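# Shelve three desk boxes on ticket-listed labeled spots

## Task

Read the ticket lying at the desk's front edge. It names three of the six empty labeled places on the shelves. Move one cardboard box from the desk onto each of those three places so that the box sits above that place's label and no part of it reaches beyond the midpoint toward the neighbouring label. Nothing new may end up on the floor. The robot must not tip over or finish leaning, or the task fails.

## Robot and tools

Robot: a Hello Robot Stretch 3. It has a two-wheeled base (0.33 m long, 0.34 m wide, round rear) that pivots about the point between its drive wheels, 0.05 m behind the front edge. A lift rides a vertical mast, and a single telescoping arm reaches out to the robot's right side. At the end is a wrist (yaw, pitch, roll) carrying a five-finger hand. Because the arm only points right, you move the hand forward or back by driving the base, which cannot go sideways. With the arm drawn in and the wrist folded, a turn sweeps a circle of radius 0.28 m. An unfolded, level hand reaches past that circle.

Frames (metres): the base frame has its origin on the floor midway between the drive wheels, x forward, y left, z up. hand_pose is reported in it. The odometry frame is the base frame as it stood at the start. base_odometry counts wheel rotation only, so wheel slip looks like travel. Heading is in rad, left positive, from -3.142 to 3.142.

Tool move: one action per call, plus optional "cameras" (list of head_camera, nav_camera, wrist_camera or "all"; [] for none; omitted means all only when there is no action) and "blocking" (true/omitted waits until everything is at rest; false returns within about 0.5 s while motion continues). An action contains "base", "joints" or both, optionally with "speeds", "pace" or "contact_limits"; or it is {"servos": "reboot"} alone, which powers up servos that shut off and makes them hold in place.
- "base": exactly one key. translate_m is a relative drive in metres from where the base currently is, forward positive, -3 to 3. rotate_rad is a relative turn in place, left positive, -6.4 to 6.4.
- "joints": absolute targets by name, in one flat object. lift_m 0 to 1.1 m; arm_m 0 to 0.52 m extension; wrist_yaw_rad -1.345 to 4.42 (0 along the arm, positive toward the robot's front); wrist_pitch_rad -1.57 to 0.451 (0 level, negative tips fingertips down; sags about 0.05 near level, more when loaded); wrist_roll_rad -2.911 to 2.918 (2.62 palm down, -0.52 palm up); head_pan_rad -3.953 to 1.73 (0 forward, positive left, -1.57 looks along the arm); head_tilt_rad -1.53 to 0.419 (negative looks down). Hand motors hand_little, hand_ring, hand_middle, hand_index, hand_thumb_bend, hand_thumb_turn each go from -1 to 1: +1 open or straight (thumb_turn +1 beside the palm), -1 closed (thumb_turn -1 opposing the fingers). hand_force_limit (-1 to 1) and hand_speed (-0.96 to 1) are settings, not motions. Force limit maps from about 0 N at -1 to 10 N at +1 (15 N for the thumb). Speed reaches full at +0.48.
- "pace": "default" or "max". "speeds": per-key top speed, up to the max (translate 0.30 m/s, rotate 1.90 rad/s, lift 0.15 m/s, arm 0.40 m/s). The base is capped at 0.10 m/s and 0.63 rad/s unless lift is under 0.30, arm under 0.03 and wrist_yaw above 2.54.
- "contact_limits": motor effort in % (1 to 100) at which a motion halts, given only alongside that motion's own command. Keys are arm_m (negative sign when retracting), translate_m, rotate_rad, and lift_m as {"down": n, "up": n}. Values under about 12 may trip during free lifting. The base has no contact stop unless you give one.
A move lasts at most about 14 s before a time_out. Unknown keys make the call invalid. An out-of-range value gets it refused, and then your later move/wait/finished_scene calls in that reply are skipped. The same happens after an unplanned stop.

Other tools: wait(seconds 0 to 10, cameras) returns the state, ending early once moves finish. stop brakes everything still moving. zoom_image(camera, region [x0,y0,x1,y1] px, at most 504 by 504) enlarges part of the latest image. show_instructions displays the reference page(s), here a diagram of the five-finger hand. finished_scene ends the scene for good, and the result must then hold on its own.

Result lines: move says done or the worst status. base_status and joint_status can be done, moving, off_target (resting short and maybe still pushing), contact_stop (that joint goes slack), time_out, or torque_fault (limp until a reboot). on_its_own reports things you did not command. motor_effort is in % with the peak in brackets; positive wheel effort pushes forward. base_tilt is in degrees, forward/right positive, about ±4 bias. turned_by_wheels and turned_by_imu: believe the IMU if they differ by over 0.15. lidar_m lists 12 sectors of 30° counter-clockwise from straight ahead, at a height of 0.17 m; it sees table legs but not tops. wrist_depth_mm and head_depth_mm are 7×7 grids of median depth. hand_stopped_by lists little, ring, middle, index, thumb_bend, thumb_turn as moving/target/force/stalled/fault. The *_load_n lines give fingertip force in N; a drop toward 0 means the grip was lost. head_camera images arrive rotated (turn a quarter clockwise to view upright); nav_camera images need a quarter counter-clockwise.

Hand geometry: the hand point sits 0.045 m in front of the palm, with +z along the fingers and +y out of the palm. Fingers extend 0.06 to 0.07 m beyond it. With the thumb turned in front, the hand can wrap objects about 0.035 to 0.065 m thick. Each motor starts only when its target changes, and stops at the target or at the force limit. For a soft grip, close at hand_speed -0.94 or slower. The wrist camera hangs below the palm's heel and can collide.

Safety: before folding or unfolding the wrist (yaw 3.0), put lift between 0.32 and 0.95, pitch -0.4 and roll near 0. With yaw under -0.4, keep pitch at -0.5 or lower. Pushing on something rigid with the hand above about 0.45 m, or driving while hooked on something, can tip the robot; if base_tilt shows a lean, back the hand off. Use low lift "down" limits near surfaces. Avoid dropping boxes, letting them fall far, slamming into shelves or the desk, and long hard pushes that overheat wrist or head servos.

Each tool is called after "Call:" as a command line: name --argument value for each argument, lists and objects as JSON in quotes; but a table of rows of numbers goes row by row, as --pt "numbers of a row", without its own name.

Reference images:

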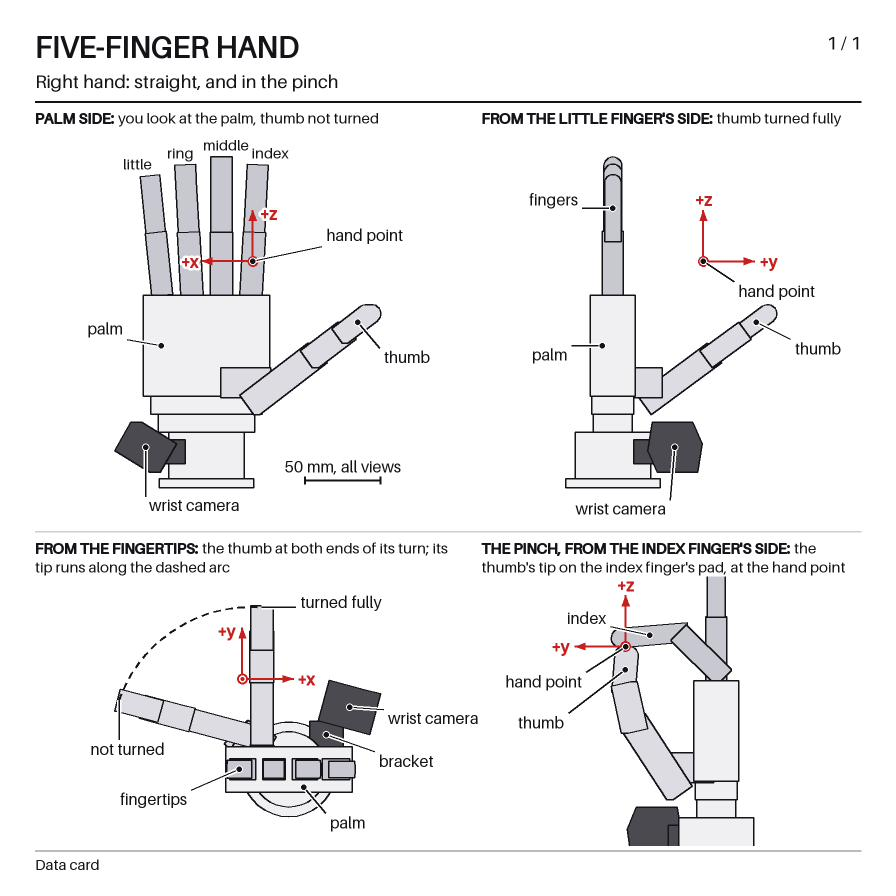

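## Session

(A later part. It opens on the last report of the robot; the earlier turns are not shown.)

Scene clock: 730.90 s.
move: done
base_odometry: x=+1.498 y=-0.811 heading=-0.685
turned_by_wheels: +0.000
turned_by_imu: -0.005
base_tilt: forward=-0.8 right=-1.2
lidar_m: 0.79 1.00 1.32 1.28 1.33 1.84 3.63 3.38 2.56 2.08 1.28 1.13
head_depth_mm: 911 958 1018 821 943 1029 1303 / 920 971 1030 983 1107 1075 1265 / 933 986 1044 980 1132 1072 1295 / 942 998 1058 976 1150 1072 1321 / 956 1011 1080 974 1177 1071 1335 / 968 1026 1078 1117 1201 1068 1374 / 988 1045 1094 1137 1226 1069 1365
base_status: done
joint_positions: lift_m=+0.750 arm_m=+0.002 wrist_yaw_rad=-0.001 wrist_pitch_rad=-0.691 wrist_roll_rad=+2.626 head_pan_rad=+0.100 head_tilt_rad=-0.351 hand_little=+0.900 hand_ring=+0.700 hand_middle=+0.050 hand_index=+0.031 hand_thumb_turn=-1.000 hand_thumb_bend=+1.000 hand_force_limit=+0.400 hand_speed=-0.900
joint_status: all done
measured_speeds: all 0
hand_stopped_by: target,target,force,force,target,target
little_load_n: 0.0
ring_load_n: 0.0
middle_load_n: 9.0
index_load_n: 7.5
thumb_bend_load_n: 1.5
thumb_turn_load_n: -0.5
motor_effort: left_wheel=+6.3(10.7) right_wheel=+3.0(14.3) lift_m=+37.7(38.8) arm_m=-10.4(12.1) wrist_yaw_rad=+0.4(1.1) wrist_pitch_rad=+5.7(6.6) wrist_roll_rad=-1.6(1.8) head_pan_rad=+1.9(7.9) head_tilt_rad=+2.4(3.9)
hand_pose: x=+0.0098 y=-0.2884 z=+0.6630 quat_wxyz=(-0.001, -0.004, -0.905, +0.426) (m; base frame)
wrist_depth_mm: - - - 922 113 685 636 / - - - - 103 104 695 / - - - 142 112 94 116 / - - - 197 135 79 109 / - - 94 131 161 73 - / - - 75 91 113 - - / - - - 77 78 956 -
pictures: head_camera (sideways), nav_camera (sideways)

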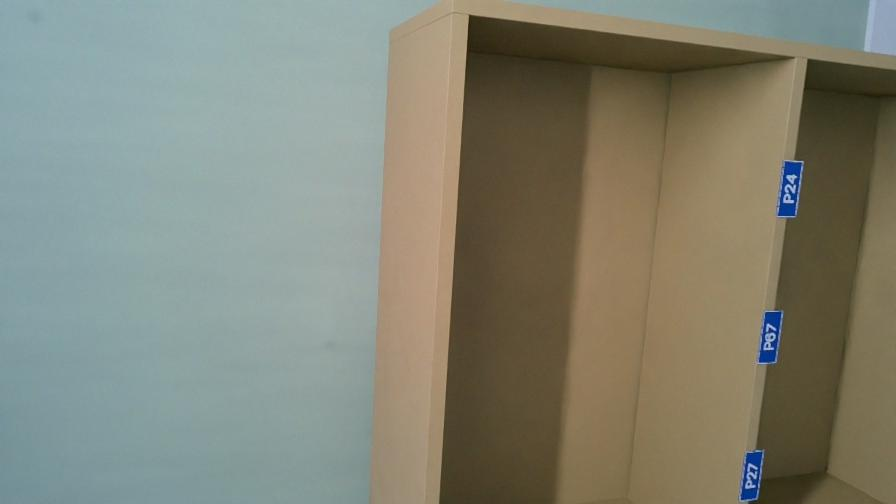

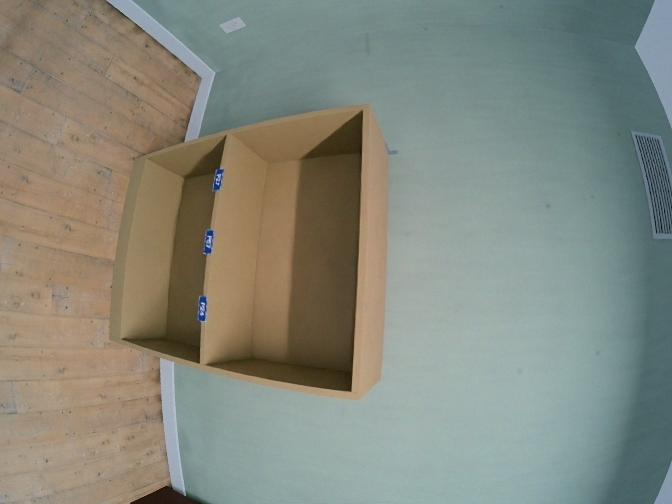

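Call:
move --base '{"translate_m": 0.29}'

Call:
move --base '{"rotate_rad": 1.49}' --joints '{"head_pan_rad": -1.57, "head_tilt_rad": -0.6}' --cameras '["nav_camera", "head_camera"]'

Scene clock: 756.00 s.
move: done
base_odometry: x=+1.722 y=-0.994 heading=-0.685
turned_by_wheels: +0.000
turned_by_imu: -0.002
base_tilt: forward=-0.8 right=-1.2
lidar_m: 0.70 0.79 0.78 1.27 1.33 1.84 3.46 3.43 2.57 1.88 1.13 0.52
head_depth_mm: 655 692 733 759 547 808 795 / 663 702 742 770 546 838 853 / 672 711 754 754 545 856 851 / 682 723 765 756 576 875 850 / 692 732 777 753 576 892 850 / 700 740 787 751 848 915 849 / 709 752 800 752 863 932 852
base_status: done
joint_positions: lift_m=+0.750 arm_m=+0.002 wrist_yaw_rad=-0.001 wrist_pitch_rad=-0.691 wrist_roll_rad=+2.626 head_pan_rad=+0.100 head_tilt_rad=-0.350 hand_little=+0.900 hand_ring=+0.700 hand_middle=+0.050 hand_index=+0.031 hand_thumb_turn=-1.000 hand_thumb_bend=+1.000 hand_force_limit=+0.400 hand_speed=-0.900
joint_status: not commanded
measured_speeds: all 0
hand_stopped_by: target,target,force,force,target,target
little_load_n: 0.0
ring_load_n: 0.0
middle_load_n: 9.5
index_load_n: 7.5
thumb_bend_load_n: 1.5
thumb_turn_load_n: -0.5
motor_effort: left_wheel=+6.2(10.8) right_wheel=+3.0(14.7) lift_m=+36.9(37.7) arm_m=-9.3(10.1) wrist_yaw_rad=+0.4(1.1) wrist_pitch_rad=+5.5(6.4) wrist_roll_rad=-1.6(1.8) head_pan_rad=+3.1(3.8) head_tilt_rad=+5.2(6.2)
hand_pose: x=+0.0098 y=-0.2884 z=+0.6630 quat_wxyz=(-0.001, -0.004, -0.905, +0.426) (m; base frame)
wrist_depth_mm: - - - 907 113 682 642 / - - - - 103 105 701 / - - - 142 113 94 116 / - - - 196 135 79 109 / - - 94 131 160 73 - / - - 75 91 113 - - / - - - 77 78 - -
pictures: none

Scene clock: 759.47 s.
move: done
base_odometry: x=+1.722 y=-0.994 heading=+0.804
turned_by_wheels: +1.490
turned_by_imu: +1.503
base_tilt: forward=-0.8 right=-1.3
lidar_m: 1.27 1.30 1.69 3.22 3.74 2.63 2.06 1.14 0.52 0.52 0.78 0.78
head_depth_mm: 682 753 823 912 1078 1262 1284 / 679 748 593 672 681 778 1227 / 677 745 593 861 945 834 975 / 674 741 593 857 955 832 1154 / 672 736 594 855 956 834 1173 / 668 733 593 855 955 830 1177 / 665 731 594 850 951 830 1162
base_status: done
joint_positions: lift_m=+0.750 arm_m=+0.002 wrist_yaw_rad=-0.001 wrist_pitch_rad=-0.691 wrist_roll_rad=+2.626 head_pan_rad=-1.572 head_tilt_rad=-0.600 hand_little=+0.900 hand_ring=+0.700 hand_middle=+0.050 hand_index=+0.031 hand_thumb_turn=-1.000 hand_thumb_bend=+1.000 hand_force_limit=+0.400 hand_speed=-0.900
joint_status: all done
measured_speeds: all 0
hand_stopped_by: target,target,force,force,target,target
little_load_n: 0.0
ring_load_n: 0.0
middle_load_n: 9.5
index_load_n: 7.5
thumb_bend_load_n: 1.5
thumb_turn_load_n: -0.5
motor_effort: left_wheel=-8.7(13.1) right_wheel=+10.0(14.1) lift_m=+36.8(37.6) arm_m=-12.2(12.2) wrist_yaw_rad=-0.1(0.9) wrist_pitch_rad=+6.1(6.3) wrist_roll_rad=-1.4(1.7) head_pan_rad=+2.8(6.2) head_tilt_rad=-3.8(4.9)
hand_pose: x=+0.0098 y=-0.2884 z=+0.6630 quat_wxyz=(-0.001, -0.004, -0.905, +0.426) (m; base frame)
wrist_depth_mm: - - 900 620 113 607 630 / - - - 477 103 105 619 / - - 376 380 112 94 116 / - - 395 198 135 79 109 / - 306 97 131 160 73 761 / - - 75 91 113 379 694 / - - - 77 78 499 414
pictures: head_camera (sideways), nav_camera (sideways)

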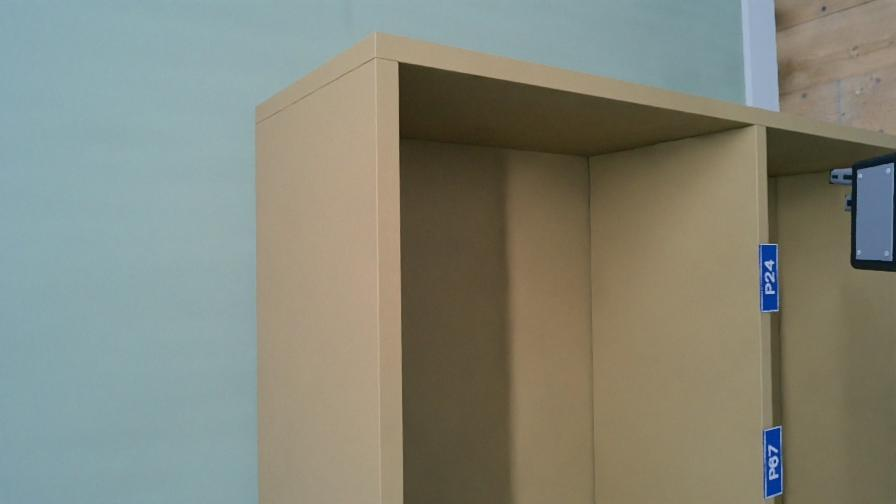

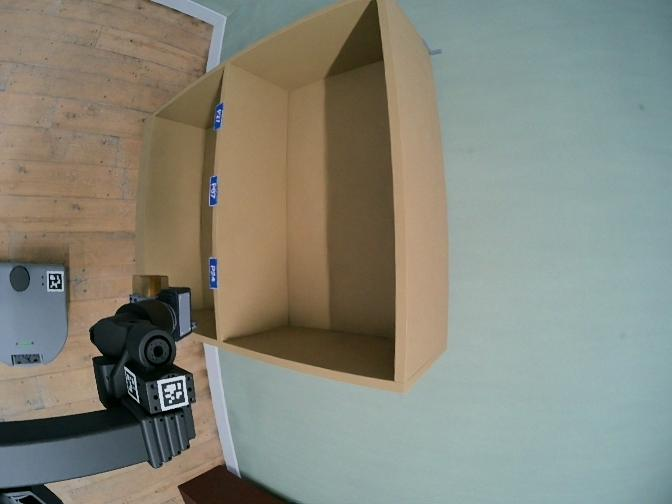

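Call:
move --base '{"translate_m": 0.027}' --joints '{"lift_m": 0.81, "arm_m": 0.16}' --cameras '["nav_camera", "head_camera", "wrist_camera"]'

Scene clock: 807.57 s.
move: done
base_odometry: x=+1.741 y=-0.975 heading=+0.804
turned_by_wheels: +0.000
turned_by_imu: -0.001
base_tilt: forward=-0.8 right=-1.2
lidar_m: 1.25 1.27 1.66 3.46 3.80 2.65 2.09 1.16 0.52 0.60 0.77 0.76
head_depth_mm: 680 749 629 572 583 321 1198 / 678 747 593 797 373 356 948 / 675 742 593 861 926 366 1108 / 671 739 593 858 954 476 1158 / 667 734 592 856 956 832 1181 / 665 733 592 855 953 831 1179 / 663 727 593 852 951 834 1152
base_status: done
joint_positions: lift_m=+0.810 arm_m=+0.160 wrist_yaw_rad=-0.001 wrist_pitch_rad=-0.692 wrist_roll_rad=+2.626 head_pan_rad=-1.570 head_tilt_rad=-0.600 hand_little=+0.900 hand_ring=+0.700 hand_middle=+0.050 hand_index=+0.031 hand_thumb_turn=-1.000 hand_thumb_bend=+1.000 hand_force_limit=+0.400 hand_speed=-0.900
joint_status: all done
measured_speeds: all 0
hand_stopped_by: target,target,force,force,target,target
little_load_n: 0.0
ring_load_n: 0.0
middle_load_n: 9.0
index_load_n: 7.0
thumb_bend_load_n: 1.5
thumb_turn_load_n: -0.5
motor_effort: left_wheel=+3.1(6.7) right_wheel=+9.2(12.6) lift_m=+33.9(41.6) arm_m=+14.3(16.7) wrist_yaw_rad=+0.0(1.1) wrist_pitch_rad=+5.7(6.6) wrist_roll_rad=-1.4(1.8) head_pan_rad=+1.7(3.5) head_tilt_rad=-3.0(4.5)
hand_pose: x=+0.0098 y=-0.4457 z=+0.7228 quat_wxyz=(-0.001, -0.004, -0.905, +0.425) (m; base frame)
wrist_depth_mm: - - 249 286 113 652 607 / - 194 293 347 103 104 660 / 166 205 363 397 113 94 115 / 168 235 443 198 135 79 109 / 188 274 97 131 161 73 345 / 209 272 75 91 113 - 416 / 239 - - 77 78 459 483
pictures: head_camera (sideways), nav_camera (sideways), wrist_camera

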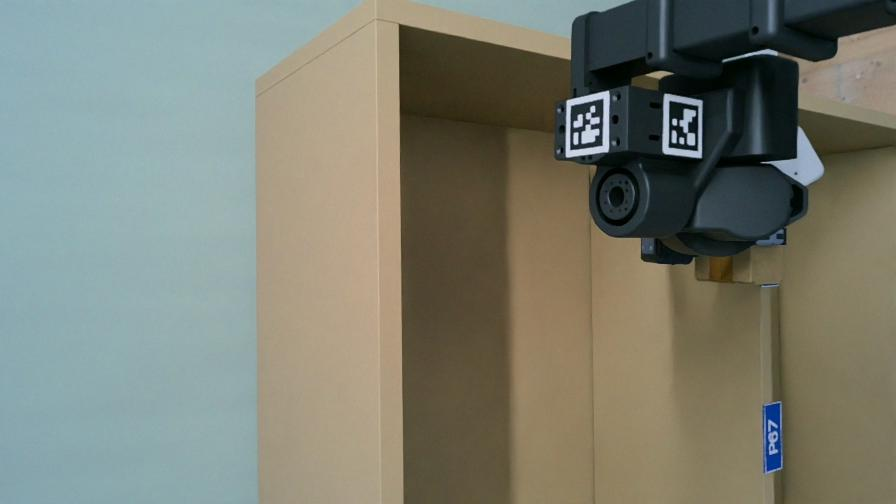

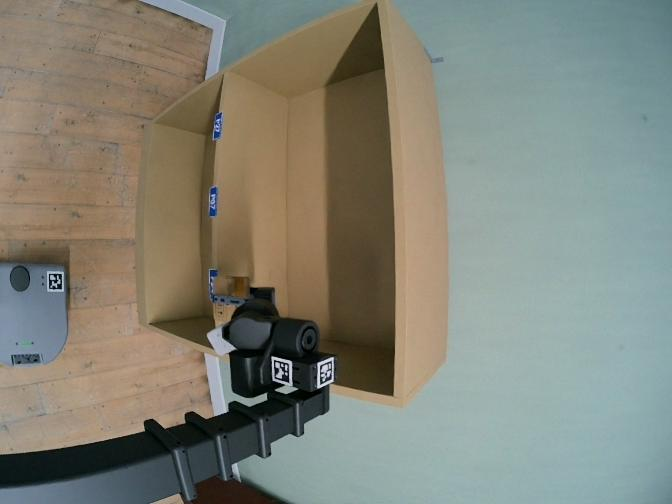

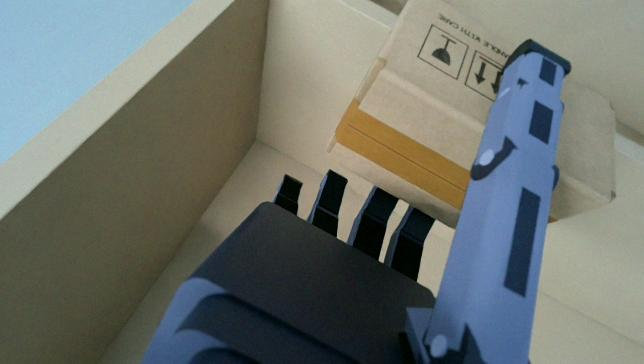

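Call:
move --base '{"translate_m": 0.015}' --joints '{"arm_m": 0.274}' --contact_limits '{"arm_m": 35}' --cameras '["head_camera"]'

Call:
move --joints '{"lift_m": 0.735}' --speeds '{"lift_m": 0.06}' --contact_limits '{"lift_m": {"down": 15}}' --cameras '["nav_camera", "head_camera", "wrist_camera"]'

Scene clock: 833.67 s.
move: done
base_odometry: x=+1.751 y=-0.964 heading=+0.804
turned_by_wheels: +0.000
turned_by_imu: -0.001
base_tilt: forward=-0.8 right=-1.2
lidar_m: 1.23 1.26 1.63 3.81 3.81 2.67 2.11 1.17 0.53 0.65 0.77 0.75
head_depth_mm: 678 750 592 561 378 314 1249 / 678 745 592 512 450 806 983 / 673 743 593 510 460 790 1177 / 671 738 593 857 739 790 1157 / 668 734 592 855 953 829 1182 / 665 731 592 852 957 830 1154 / 663 725 592 851 950 830 1180
base_status: done
joint_positions: lift_m=+0.810 arm_m=+0.274 wrist_yaw_rad=-0.001 wrist_pitch_rad=-0.692 wrist_roll_rad=+2.626 head_pan_rad=-1.570 head_tilt_rad=-0.600 hand_little=+0.900 hand_ring=+0.700 hand_middle=+0.050 hand_index=+0.031 hand_thumb_turn=-1.000 hand_thumb_bend=+1.000 hand_force_limit=+0.400 hand_speed=-0.900
joint_status: all done
measured_speeds: all 0
hand_stopped_by: target,target,force,force,target,target
little_load_n: 0.0
ring_load_n: 0.0
middle_load_n: 9.5
index_load_n: 7.0
thumb_bend_load_n: 1.5
thumb_turn_load_n: -0.5
motor_effort: left_wheel=+4.3(7.6) right_wheel=+6.7(10.9) lift_m=+28.3(29.1) arm_m=+14.0(17.5) wrist_yaw_rad=+0.1(0.8) wrist_pitch_rad=+5.6(6.6) wrist_roll_rad=-1.6(1.8) head_pan_rad=+1.0(3.7) head_tilt_rad=-3.3(3.9)
contact_limits: arm_m 35 (drawing in: default 34, maximum 56; extending or still: default 43, maximum 69)
hand_pose: x=+0.0098 y=-0.5597 z=+0.7228 quat_wxyz=(-0.001, -0.004, -0.905, +0.425) (m; base frame)
wrist_depth_mm: 136 175 266 284 113 217 203 / 150 195 317 346 103 104 220 / 165 220 353 368 113 94 116 / 182 255 333 202 135 79 109 / 200 285 99 131 161 73 345 / 226 272 75 91 113 360 381 / 245 - - 77 78 341 357
pictures: head_camera (sideways)

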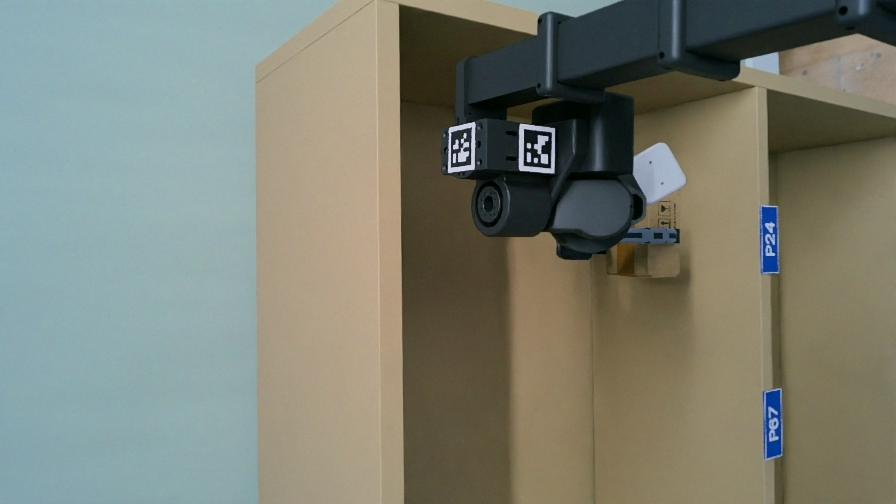

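Scene clock: 835.50 s.
move: done
base_odometry: x=+1.751 y=-0.964 heading=+0.804
turned_by_wheels: +0.000
turned_by_imu: +0.000
base_tilt: forward=-0.7 right=-1.2
lidar_m: 1.23 1.25 1.64 3.82 3.84 2.67 2.11 1.17 0.53 0.65 0.77 0.75
head_depth_mm: 679 750 593 591 644 407 335 / 677 746 592 832 503 492 979 / 673 741 592 859 498 610 1179 / 672 739 592 857 930 770 1152 / 668 735 592 854 954 831 1176 / 665 730 592 851 952 831 1153 / 663 728 592 850 952 830 1176
base_status: not commanded
joint_positions: lift_m=+0.735 arm_m=+0.274 wrist_yaw_rad=-0.001 wrist_pitch_rad=-0.692 wrist_roll_rad=+2.626 head_pan_rad=-1.570 head_tilt_rad=-0.600 hand_little=+0.900 hand_ring=+0.700 hand_middle=+0.050 hand_index=+0.031 hand_thumb_turn=-1.000 hand_thumb_bend=+1.000 hand_force_limit=+0.400 hand_speed=-0.900
joint_status: all done
measured_speeds: all 0
hand_stopped_by: target,target,force,force,target,target
little_load_n: 0.0
ring_load_n: 0.0
middle_load_n: 9.5
index_load_n: 7.0
thumb_bend_load_n: 1.5
thumb_turn_load_n: -0.5
motor_effort: left_wheel=+4.1(4.4) right_wheel=+7.2(7.3) lift_m=+25.7(28.4) arm_m=+12.6(14.7) wrist_yaw_rad=+0.3(0.8) wrist_pitch_rad=+6.5(6.6) wrist_roll_rad=-1.6(1.7) head_pan_rad=+2.4(3.4) head_tilt_rad=-1.8(3.5)
contact_limits: arm_m 35 (drawing in: default 34, maximum 56; extending or still: default 43, maximum 69); lift_m down 15 (down: maximum 72; up: maximum 65)
hand_pose: x=+0.0098 y=-0.5597 z=+0.6478 quat_wxyz=(-0.001, -0.004, -0.905, +0.425) (m; base frame)
wrist_depth_mm: 136 174 223 197 115 150 139 / 150 195 264 235 103 105 152 / 165 221 321 273 112 94 116 / 183 256 334 201 135 79 108 / 199 287 99 131 161 73 238 / 226 272 75 91 113 - 288 / 247 - - 77 78 337 350
pictures: head_camera (sideways), nav_camera (sideways), wrist_camera

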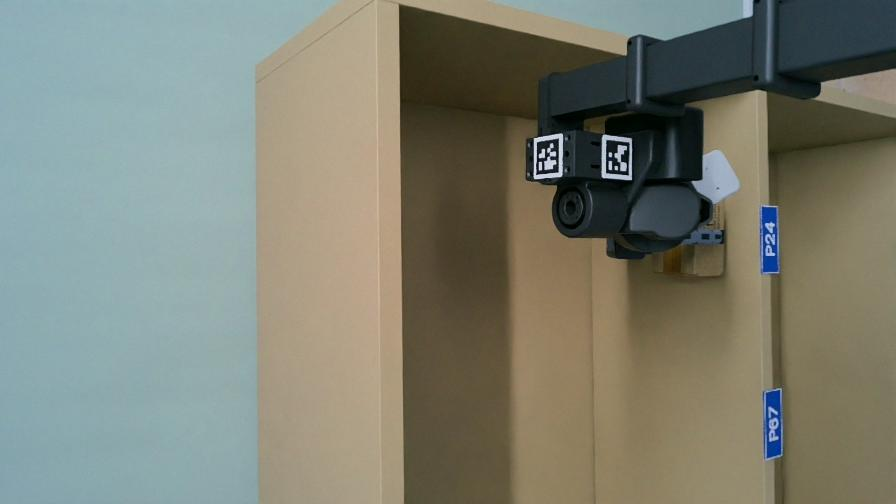

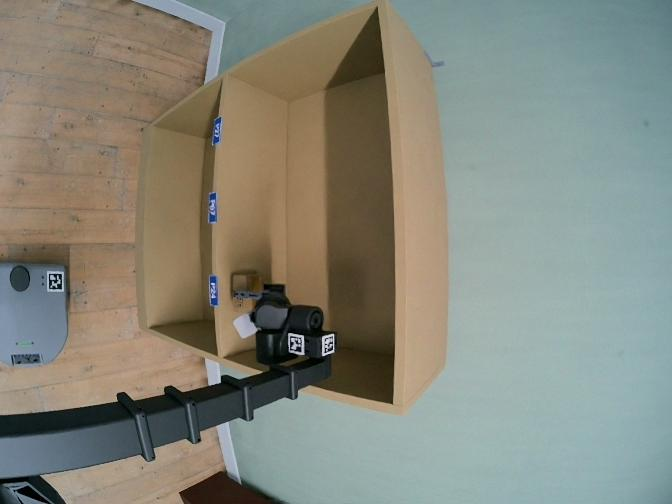

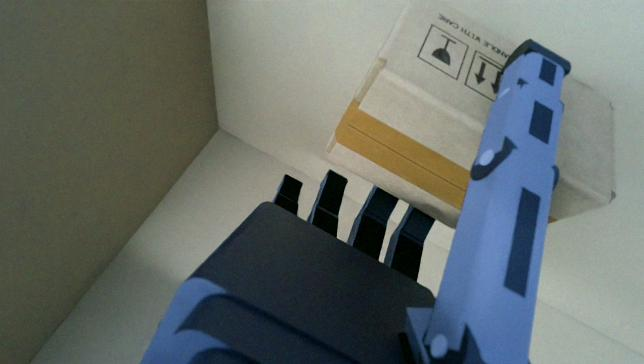

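Call:
move --joints '{"lift_m": 0.65}' --speeds '{"lift_m": 0.025}' --contact_limits '{"lift_m": {"down": 12}}' --cameras '["nav_camera", "head_camera", "wrist_camera"]'

Scene clock: 846.23 s.
move: contact_stop
base_odometry: x=+1.751 y=-0.964 heading=+0.804
turned_by_wheels: +0.000
turned_by_imu: -0.001
base_tilt: forward=-0.7 right=-1.3
lidar_m: 1.23 1.26 1.63 3.79 3.81 2.67 2.11 1.17 0.53 0.65 0.77 0.75
head_depth_mm: 680 748 594 591 680 1227 389 / 676 746 593 834 737 487 890 / 674 742 593 859 929 529 1180 / 672 738 593 859 954 773 1153 / 668 734 593 857 954 831 1181 / 665 732 593 852 955 833 1154 / 663 727 593 849 950 832 1179
base_status: not commanded
joint_positions: lift_m=+0.681 arm_m=+0.274 wrist_yaw_rad=+0.000 wrist_pitch_rad=-0.649 wrist_roll_rad=+2.626 head_pan_rad=-1.570 head_tilt_rad=-0.600 hand_little=+0.900 hand_ring=+0.700 hand_middle=+0.049 hand_index=+0.030 hand_thumb_turn=-1.000 hand_thumb_bend=+1.000 hand_force_limit=+0.400 hand_speed=-0.900
joint_status: lift_m contact_stop (moved -0.054 of -0.085)
measured_speeds: translate_m=+0.000 rotate_rad=+0.000 lift_m=+0.002 arm_m=+0.000 wrist_yaw_rad=+0.000 wrist_pitch_rad=+0.000 wrist_roll_rad=+0.000 head_pan_rad=+0.000 head_tilt_rad=+0.000
hand_stopped_by: target,target,force,force,target,target
little_load_n: 0.0
ring_load_n: 0.0
middle_load_n: 0.5
index_load_n: 1.5
thumb_bend_load_n: 1.0
thumb_turn_load_n: 1.5
on_its_own: lift_m is slack since a contact_stop (your +0.650 is given up)
motor_effort: left_wheel=+4.0(4.4) right_wheel=+5.3(7.5) lift_m=+27.1(28.9) arm_m=+6.4(9.7) wrist_yaw_rad=-0.3(1.1) wrist_pitch_rad=-1.8(6.6) wrist_roll_rad=-1.5(1.7) head_pan_rad=+1.9(3.4) head_tilt_rad=-1.2(2.7)
contact_limits: arm_m 35 (drawing in: default 34, maximum 56; extending or still: default 43, maximum 69); lift_m down 12 (down: maximum 72; up: maximum 65)
hand_pose: x=+0.0099 y=-0.5692 z=+0.5997 quat_wxyz=(-0.001, -0.003, -0.896, +0.444) (m; base frame)
wrist_depth_mm: 137 172 165 141 113 109 98 / 151 196 202 167 101 105 109 / 165 221 259 199 97 96 114 / 182 255 318 171 121 80 107 / 200 280 99 131 156 73 161 / 227 268 75 91 113 220 213 / 246 - - 77 78 322 278
pictures: head_camera (sideways), nav_camera (sideways), wrist_camera

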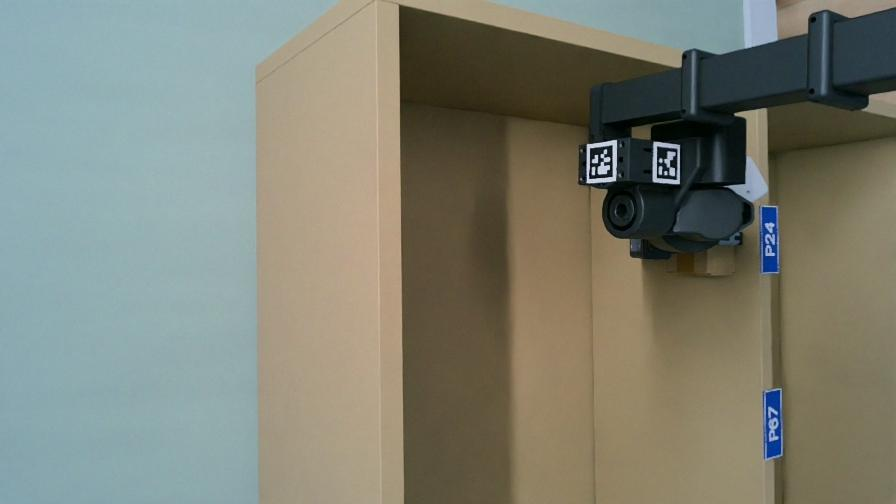

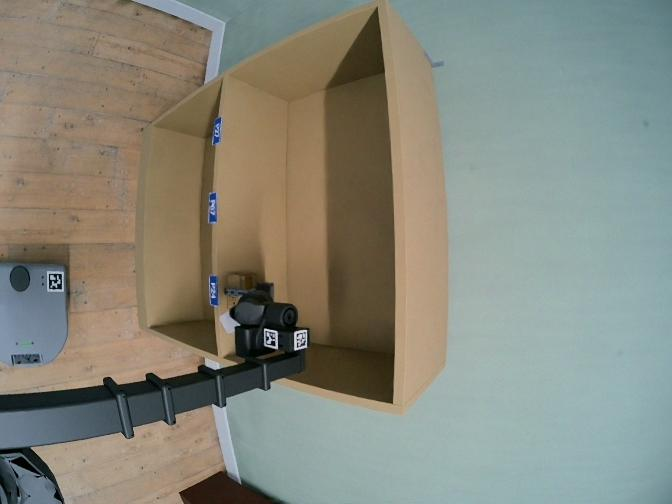

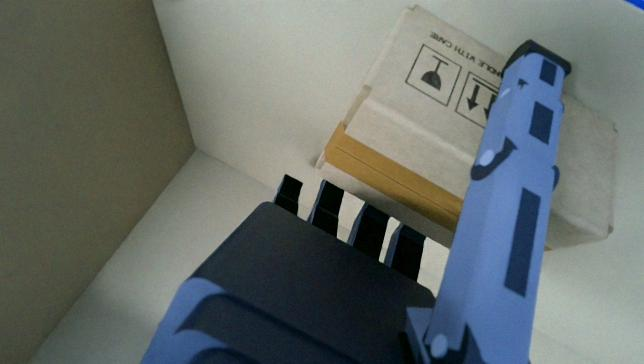

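Call:
move --joints '{"lift_m": 0.687}' --speeds '{"lift_m": 0.02}'

Call:
move --joints '{"hand_speed": -0.85, "hand_index": 0.55, "hand_middle": 0.55}' --cameras '["head_camera", "wrist_camera"]'

Scene clock: 857.67 s.
move: done
base_odometry: x=+1.751 y=-0.964 heading=+0.804
turned_by_wheels: +0.000
turned_by_imu: -0.001
base_tilt: forward=-0.7 right=-1.2
lidar_m: 1.23 1.26 1.63 3.48 3.83 2.67 2.11 1.17 0.53 0.65 0.77 0.75
head_depth_mm: 681 747 592 589 680 1203 383 / 676 745 592 830 737 480 915 / 673 743 593 860 925 529 1178 / 670 738 593 858 957 771 1149 / 668 733 593 854 954 831 1182 / 666 730 593 853 953 830 1151 / 662 726 592 851 951 831 1186
base_status: not commanded
joint_positions: lift_m=+0.687 arm_m=+0.274 wrist_yaw_rad=+0.001 wrist_pitch_rad=-0.678 wrist_roll_rad=+2.626 head_pan_rad=-1.570 head_tilt_rad=-0.600 hand_little=+0.900 hand_ring=+0.700 hand_middle=+0.049 hand_index=+0.030 hand_thumb_turn=-1.000 hand_thumb_bend=+1.000 hand_force_limit=+0.400 hand_speed=-0.900
joint_status: all done
measured_speeds: all 0
hand_stopped_by: target,target,force,force,target,target
little_load_n: 0.0
ring_load_n: 0.0
middle_load_n: 2.5
index_load_n: 2.0
thumb_bend_load_n: 0.5
thumb_turn_load_n: 0.0
motor_effort: left_wheel=+3.6(4.1) right_wheel=+5.8(6.0) lift_m=+35.9(39.9) arm_m=+2.5(3.3) wrist_yaw_rad=-1.6(1.8) wrist_pitch_rad=+3.6(4.3) wrist_roll_rad=-1.5(1.7) head_pan_rad=+1.6(3.3) head_tilt_rad=-2.3(2.3)
contact_limits: arm_m 35 (drawing in: default 34, maximum 56; extending or still: default 43, maximum 69)
hand_pose: x=+0.0100 y=-0.5627 z=+0.6018 quat_wxyz=(-0.002, -0.003, -0.902, +0.431) (m; base frame)
wrist_depth_mm: 136 171 166 143 113 112 101 / 150 196 201 168 102 105 111 / 165 221 253 197 97 94 114 / 183 255 320 177 123 80 107 / 200 285 99 131 156 73 165 / 227 270 75 91 113 218 211 / 246 - - 77 78 328 272
pictures: none

Scene clock: 859.40 s.
move: off_target
base_odometry: x=+1.751 y=-0.964 heading=+0.804
turned_by_wheels: +0.000
turned_by_imu: +0.000
base_tilt: forward=-0.8 right=-1.3
lidar_m: 1.23 1.26 1.63 3.82 3.82 2.67 2.11 1.17 0.53 0.65 0.77 0.75
head_depth_mm: 680 750 595 590 680 1202 382 / 678 746 593 832 737 479 915 / 674 742 594 863 925 529 1179 / 671 740 594 858 955 773 1156 / 669 736 594 857 956 832 1182 / 667 730 593 854 956 834 1154 / 663 727 594 851 951 831 1177
base_status: not commanded
joint_positions: lift_m=+0.687 arm_m=+0.274 wrist_yaw_rad=+0.000 wrist_pitch_rad=-0.685 wrist_roll_rad=+2.625 head_pan_rad=-1.570 head_tilt_rad=-0.600 hand_little=+0.900 hand_ring=+0.700 hand_middle=+0.091 hand_index=+0.550 hand_thumb_turn=-1.000 hand_thumb_bend=+1.000 hand_force_limit=+0.400 hand_speed=-0.850
joint_status: hand_middle off_target (ended at +0.091, target +0.550); the others done
measured_speeds: all 0
hand_stopped_by: target,target,stalled,target,target,target
little_load_n: 0.0
ring_load_n: 0.0
middle_load_n: -10.0
index_load_n: 0.0
thumb_bend_load_n: 0.0
thumb_turn_load_n: 0.0
motor_effort: left_wheel=+3.7(3.9) right_wheel=+5.9(6.1) lift_m=+15.2(35.8) arm_m=+0.3(2.2) wrist_yaw_rad=-0.4(1.1) wrist_pitch_rad=+4.5(5.4) wrist_roll_rad=-1.3(1.6) head_pan_rad=+2.6(2.9) head_tilt_rad=-0.1(2.2)
contact_limits: arm_m 35 (drawing in: default 34, maximum 56; extending or still: default 43, maximum 69)
hand_pose: x=+0.0098 y=-0.5612 z=+0.6008 quat_wxyz=(-0.001, -0.003, -0.904, +0.428) (m; base frame)
wrist_depth_mm: 136 171 166 143 116 112 103 / 151 196 200 170 103 105 112 / 165 221 252 198 100 94 117 / 183 255 323 171 124 80 108 / 199 284 99 131 164 73 166 / 227 271 75 91 113 218 211 / 247 - - 77 78 329 269
pictures: head_camera (sideways), wrist_camera

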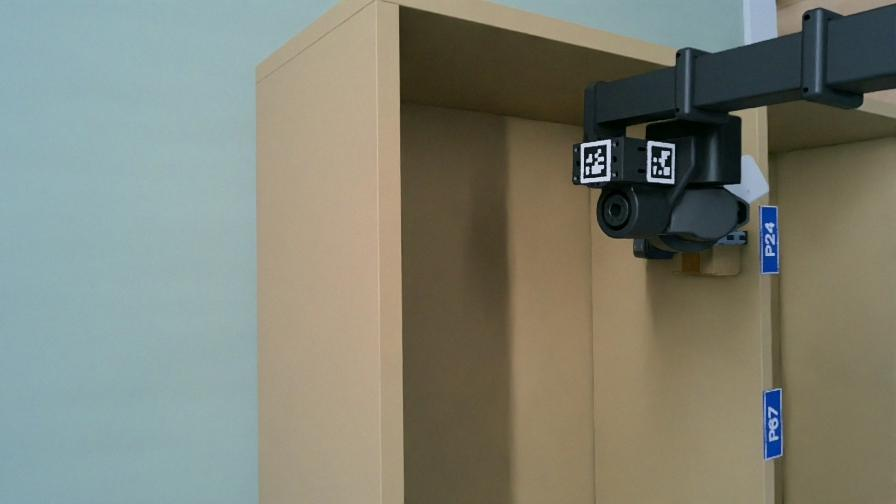

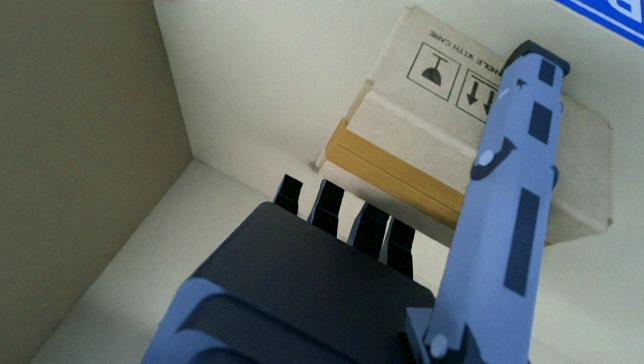

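Call:
move --joints '{"hand_speed": -0.7, "hand_index": 0.8, "hand_ring": 1.0, "hand_little": 1.0}'

Call:
move --joints '{"hand_middle": 0.7}' --cameras '["head_camera", "wrist_camera"]'

Scene clock: 868.47 s.
move: done
base_odometry: x=+1.751 y=-0.964 heading=+0.804
turned_by_wheels: +0.000
turned_by_imu: -0.001
base_tilt: forward=-0.8 right=-1.3
lidar_m: 1.23 1.26 1.63 3.80 3.81 2.68 2.11 1.17 0.53 0.65 0.77 0.75
head_depth_mm: 682 752 595 589 682 1206 382 / 678 744 594 833 738 479 917 / 674 740 593 862 923 528 1180 / 671 740 593 859 955 773 1155 / 670 735 593 854 955 833 1181 / 665 733 594 855 953 832 1156 / 662 728 595 853 949 831 1180
base_status: not commanded
joint_positions: lift_m=+0.687 arm_m=+0.274 wrist_yaw_rad=+0.000 wrist_pitch_rad=-0.685 wrist_roll_rad=+2.625 head_pan_rad=-1.570 head_tilt_rad=-0.600 hand_little=+1.000 hand_ring=+1.000 hand_middle=+0.091 hand_index=+0.800 hand_thumb_turn=-1.000 hand_thumb_bend=+1.000 hand_force_limit=+0.400 hand_speed=-0.700
joint_status: all done
measured_speeds: all 0
hand_stopped_by: target,target,stalled,target,target,target
little_load_n: 0.0
ring_load_n: 0.0
middle_load_n: -10.0
index_load_n: 0.0
thumb_bend_load_n: 0.0
thumb_turn_load_n: 0.0
motor_effort: left_wheel=+3.7(3.8) right_wheel=+5.6(6.0) lift_m=+27.1(27.6) arm_m=-3.9(4.2) wrist_yaw_rad=-0.1(0.9) wrist_pitch_rad=+4.4(5.1) wrist_roll_rad=-1.4(1.5) head_pan_rad=+1.5(2.7) head_tilt_rad=-1.0(1.3)
contact_limits: arm_m 35 (drawing in: default 34, maximum 56; extending or still: default 43, maximum 69)
hand_pose: x=+0.0098 y=-0.5612 z=+0.6008 quat_wxyz=(-0.001, -0.003, -0.904, +0.428) (m; base frame)
wrist_depth_mm: 136 171 166 143 116 112 103 / 150 197 200 170 103 105 112 / 165 221 251 198 100 94 117 / 183 253 321 191 123 80 108 / 200 285 99 129 161 73 166 / 226 272 75 91 113 218 211 / 246 - - 77 78 327 271
pictures: none

Scene clock: 869.67 s.
move: off_target
base_odometry: x=+1.751 y=-0.964 heading=+0.804
turned_by_wheels: +0.000
turned_by_imu: +0.000
base_tilt: forward=-0.9 right=-1.3
lidar_m: 1.23 1.25 1.63 3.82 3.82 2.68 2.10 1.17 0.53 0.65 0.77 0.75
head_depth_mm: 681 751 595 590 679 1205 382 / 678 745 594 833 737 480 916 / 673 741 592 860 926 530 1180 / 670 739 594 860 958 770 1157 / 668 736 594 857 953 831 1179 / 666 732 594 853 955 833 1153 / 661 727 593 853 951 831 1180
base_status: not commanded
joint_positions: lift_m=+0.687 arm_m=+0.274 wrist_yaw_rad=+0.000 wrist_pitch_rad=-0.685 wrist_roll_rad=+2.625 head_pan_rad=-1.570 head_tilt_rad=-0.600 hand_little=+1.000 hand_ring=+1.000 hand_middle=+0.090 hand_index=+0.800 hand_thumb_turn=-1.000 hand_thumb_bend=+1.000 hand_force_limit=+0.400 hand_speed=-0.700
joint_status: hand_middle off_target (ended at +0.090, target +0.700)
measured_speeds: all 0
hand_stopped_by: target,target,stalled,target,target,target
little_load_n: 0.0
ring_load_n: 0.0
middle_load_n: -9.5
index_load_n: 0.0
thumb_bend_load_n: 0.0
thumb_turn_load_n: 0.0
motor_effort: left_wheel=+3.6(3.8) right_wheel=+5.4(6.0) lift_m=+26.6(28.1) arm_m=-5.0(5.3) wrist_yaw_rad=+0.0(0.7) wrist_pitch_rad=+4.4(5.3) wrist_roll_rad=-1.3(1.6) head_pan_rad=+1.3(2.7) head_tilt_rad=+0.3(1.4)
contact_limits: arm_m 35 (drawing in: default 34, maximum 56; extending or still: default 43, maximum 69)
hand_pose: x=+0.0098 y=-0.5612 z=+0.6008 quat_wxyz=(-0.001, -0.003, -0.904, +0.428) (m; base frame)
wrist_depth_mm: 135 172 166 142 116 112 103 / 150 196 200 169 102 105 112 / 165 221 252 198 100 94 116 / 183 254 321 191 124 80 108 / 199 285 99 130 160 73 165 / 226 272 75 91 113 218 211 / 246 - - 77 78 326 270
pictures: head_camera (sideways), wrist_camera

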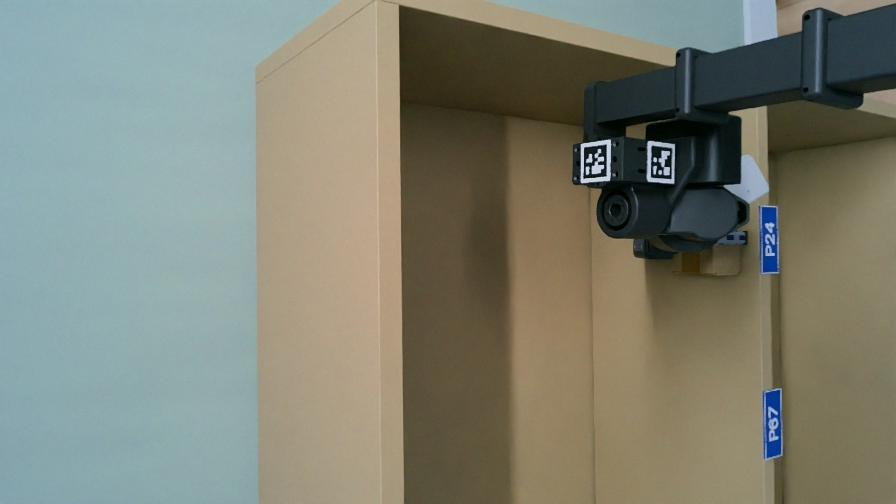

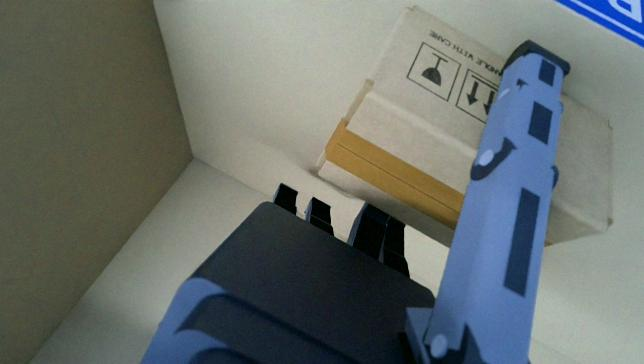

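Call:
zoom_image --camera "wrist_camera" --region '[260, 130, 500, 300]'

Scaled by 2.100.

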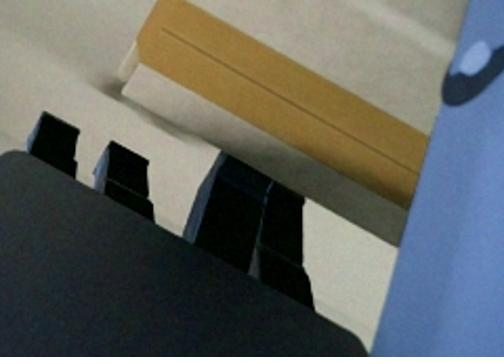

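Call:
move --joints '{"hand_speed": -0.7, "hand_middle": 0.04}'

Call:
move --joints '{"hand_speed": -0.5, "hand_middle": 0.6}' --cameras '["wrist_camera"]'

Scene clock: 900.17 s.
move: done
base_odometry: x=+1.751 y=-0.964 heading=+0.804
turned_by_wheels: +0.000
turned_by_imu: -0.001
base_tilt: forward=-0.8 right=-1.2
lidar_m: 1.23 1.25 1.64 3.81 3.83 2.67 2.11 1.17 0.53 0.65 0.77 0.75
head_depth_mm: 680 748 594 590 681 1205 382 / 675 744 593 832 738 480 917 / 672 741 593 860 925 530 1180 / 671 738 593 856 956 769 1157 / 668 734 592 854 955 832 1178 / 666 731 593 854 956 832 1153 / 662 728 591 850 952 830 1180
base_status: not commanded
joint_positions: lift_m=+0.687 arm_m=+0.274 wrist_yaw_rad=+0.000 wrist_pitch_rad=-0.680 wrist_roll_rad=+2.625 head_pan_rad=-1.570 head_tilt_rad=-0.600 hand_little=+1.000 hand_ring=+1.000 hand_middle=+0.043 hand_index=+0.800 hand_thumb_turn=-1.000 hand_thumb_bend=+1.000 hand_force_limit=+0.400 hand_speed=-0.700
joint_status: all done
measured_speeds: all 0
hand_stopped_by: target,target,force,target,target,target
little_load_n: 0.0
ring_load_n: 0.0
middle_load_n: 6.5
index_load_n: 0.0
thumb_bend_load_n: 0.5
thumb_turn_load_n: 0.5
motor_effort: left_wheel=+3.5(3.8) right_wheel=+5.5(6.0) lift_m=+26.9(27.7) arm_m=-9.1(9.4) wrist_yaw_rad=-0.2(0.8) wrist_pitch_rad=+3.7(4.6) wrist_roll_rad=-1.4(1.6) head_pan_rad=+1.6(2.6) head_tilt_rad=+0.6(1.4)
contact_limits: arm_m 35 (drawing in: default 34, maximum 56; extending or still: default 43, maximum 69)
hand_pose: x=+0.0098 y=-0.5623 z=+0.6015 quat_wxyz=(-0.001, -0.003, -0.903, +0.430) (m; base frame)
wrist_depth_mm: 135 171 166 143 113 112 102 / 150 196 201 167 101 105 113 / 165 220 255 199 97 96 115 / 183 254 322 205 123 80 107 / 199 285 99 129 156 73 161 / 227 271 75 91 113 218 211 / 245 - - 77 78 327 269
pictures: none

Scene clock: 901.10 s.
move: off_target
base_odometry: x=+1.751 y=-0.964 heading=+0.804
turned_by_wheels: +0.000
turned_by_imu: +0.000
base_tilt: forward=-0.8 right=-1.3
lidar_m: 1.23 1.25 1.63 3.79 3.81 2.68 2.11 1.17 0.53 0.65 0.77 0.75
head_depth_mm: 681 749 593 590 680 1206 382 / 678 746 595 832 737 480 919 / 675 742 594 861 926 528 1181 / 672 739 594 858 954 772 1153 / 669 736 595 856 956 830 1182 / 667 731 594 853 953 832 1155 / 662 729 594 852 951 833 1182
base_status: not commanded
joint_positions: lift_m=+0.687 arm_m=+0.274 wrist_yaw_rad=-0.001 wrist_pitch_rad=-0.685 wrist_roll_rad=+2.625 head_pan_rad=-1.570 head_tilt_rad=-0.600 hand_little=+1.000 hand_ring=+1.000 hand_middle=+0.099 hand_index=+0.800 hand_thumb_turn=-1.000 hand_thumb_bend=+1.000 hand_force_limit=+0.400 hand_speed=-0.500
joint_status: hand_middle off_target (ended at +0.099, target +0.600); the others done
measured_speeds: all 0
hand_stopped_by: target,target,stalled,target,target,target
little_load_n: 0.0
ring_load_n: 0.0
middle_load_n: -12.0
index_load_n: 0.0
thumb_bend_load_n: 0.0
thumb_turn_load_n: 0.0
motor_effort: left_wheel=+3.3(3.6) right_wheel=+5.4(5.9) lift_m=+14.4(27.5) arm_m=-9.8(10.2) wrist_yaw_rad=+0.1(0.7) wrist_pitch_rad=+4.7(5.6) wrist_roll_rad=-1.1(1.5) head_pan_rad=+0.7(2.2) head_tilt_rad=+0.4(2.1)
contact_limits: arm_m 35 (drawing in: default 34, maximum 56; extending or still: default 43, maximum 69)
hand_pose: x=+0.0097 y=-0.5612 z=+0.6008 quat_wxyz=(-0.001, -0.003, -0.904, +0.428) (m; base frame)
wrist_depth_mm: 136 171 166 143 116 112 103 / 150 197 200 169 103 105 112 / 165 221 252 198 99 94 117 / 183 255 322 204 124 80 109 / 200 285 99 129 161 73 165 / 227 271 75 91 113 217 211 / 246 - - 77 78 328 269
pictures: wrist_camera

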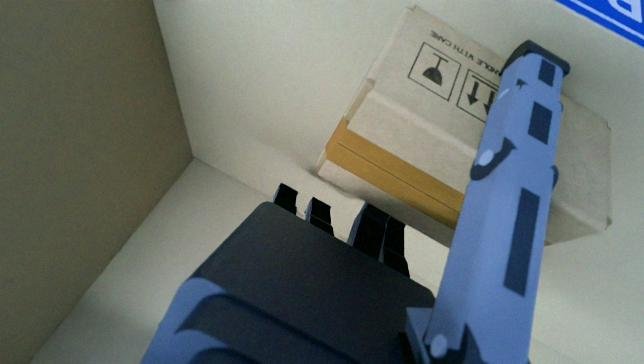

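Call:
move --joints '{"lift_m": 0.70}' --speeds '{"lift_m": 0.03}' --cameras '["wrist_camera"]'

Call:
move --joints '{"hand_speed": -0.6, "hand_middle": 0.7}' --cameras '["wrist_camera"]'

Scene clock: 914.47 s.
move: done
base_odometry: x=+1.751 y=-0.964 heading=+0.804
turned_by_wheels: +0.000
turned_by_imu: -0.001
base_tilt: forward=-0.8 right=-1.1
lidar_m: 1.23 1.26 1.64 3.81 3.81 2.68 2.11 1.17 0.53 0.65 0.77 0.75
head_depth_mm: 679 750 593 589 681 1170 368 / 678 745 592 832 733 477 917 / 675 742 592 860 531 524 1180 / 670 740 593 857 942 770 1158 / 668 735 594 855 957 830 1180 / 664 731 593 853 953 832 1153 / 663 728 593 852 950 833 1179
base_status: not commanded
joint_positions: lift_m=+0.700 arm_m=+0.274 wrist_yaw_rad=-0.001 wrist_pitch_rad=-0.689 wrist_roll_rad=+2.625 head_pan_rad=-1.570 head_tilt_rad=-0.600 hand_little=+1.000 hand_ring=+1.000 hand_middle=+0.100 hand_index=+0.800 hand_thumb_turn=-1.000 hand_thumb_bend=+1.000 hand_force_limit=+0.400 hand_speed=-0.500
joint_status: all done
measured_speeds: all 0
hand_stopped_by: target,target,stalled,target,target,target
little_load_n: 0.0
ring_load_n: 0.0
middle_load_n: 0.0
index_load_n: 0.0
thumb_bend_load_n: 0.0
thumb_turn_load_n: 0.0
motor_effort: left_wheel=+3.2(3.7) right_wheel=+5.6(6.2) lift_m=+36.5(39.3) arm_m=-10.0(10.7) wrist_yaw_rad=+0.0(0.6) wrist_pitch_rad=+5.3(5.9) wrist_roll_rad=-1.2(1.4) head_pan_rad=+1.4(2.0) head_tilt_rad=+0.6(2.5)
contact_limits: arm_m 35 (drawing in: default 34, maximum 56; extending or still: default 43, maximum 69)
hand_pose: x=+0.0097 y=-0.5604 z=+0.6133 quat_wxyz=(-0.001, -0.003, -0.904, +0.426) (m; base frame)
wrist_depth_mm: 136 174 182 156 118 120 111 / 150 194 219 183 105 105 122 / 164 221 274 216 116 93 125 / 184 255 327 278 139 80 147 / 199 286 99 129 166 73 189 / 226 270 75 91 113 236 230 / 245 - - 77 78 331 292
pictures: wrist_camera

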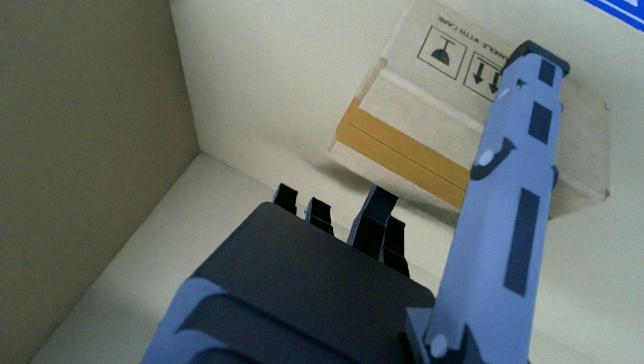

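Scene clock: 915.50 s.
move: done
base_odometry: x=+1.751 y=-0.964 heading=+0.804
turned_by_wheels: +0.000
turned_by_imu: +0.000
base_tilt: forward=-0.8 right=-1.2
lidar_m: 1.23 1.25 1.63 3.81 3.83 2.67 2.11 1.17 0.53 0.65 0.77 0.75
head_depth_mm: 680 750 591 591 680 1175 368 / 677 744 594 831 734 477 918 / 675 742 593 859 532 523 1179 / 672 739 593 858 941 772 1154 / 668 735 593 855 955 832 1178 / 665 730 593 854 953 831 1151 / 662 727 592 849 951 832 1176
base_status: not commanded
joint_positions: lift_m=+0.700 arm_m=+0.274 wrist_yaw_rad=-0.001 wrist_pitch_rad=-0.689 wrist_roll_rad=+2.625 head_pan_rad=-1.570 head_tilt_rad=-0.600 hand_little=+1.000 hand_ring=+1.000 hand_middle=+0.700 hand_index=+0.800 hand_thumb_turn=-1.000 hand_thumb_bend=+1.000 hand_force_limit=+0.400 hand_speed=-0.600
joint_status: all done
measured_speeds: all 0
hand_stopped_by: target,target,target,target,target,target
little_load_n: 0.0
ring_load_n: 0.0
middle_load_n: 0.0
index_load_n: 0.0
thumb_bend_load_n: 0.0
thumb_turn_load_n: 0.0
motor_effort: left_wheel=+3.1(3.5) right_wheel=+5.5(5.9) lift_m=+37.0(37.5) arm_m=-10.3(10.6) wrist_yaw_rad=+0.4(0.9) wrist_pitch_rad=+5.4(5.8) wrist_roll_rad=-1.3(1.4) head_pan_rad=+1.5(2.2) head_tilt_rad=+1.0(2.7)
contact_limits: arm_m 35 (drawing in: default 34, maximum 56; extending or still: default 43, maximum 69)
hand_pose: x=+0.0097 y=-0.5604 z=+0.6133 quat_wxyz=(-0.001, -0.003, -0.904, +0.426) (m; base frame)
wrist_depth_mm: 136 174 181 156 118 120 111 / 150 194 217 183 105 105 122 / 165 221 276 215 117 93 124 / 182 254 327 274 139 80 148 / 199 286 99 131 187 73 189 / 226 271 75 91 113 237 230 / 247 - - 77 78 331 293
pictures: wrist_camera

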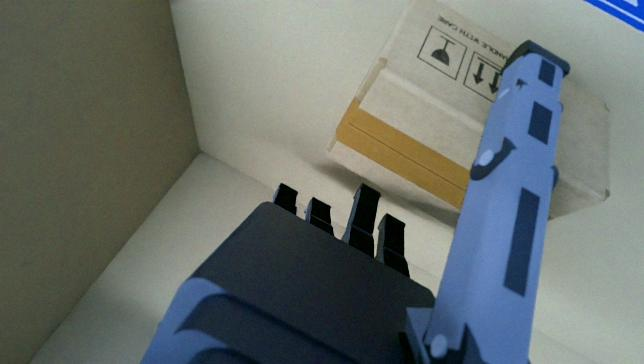

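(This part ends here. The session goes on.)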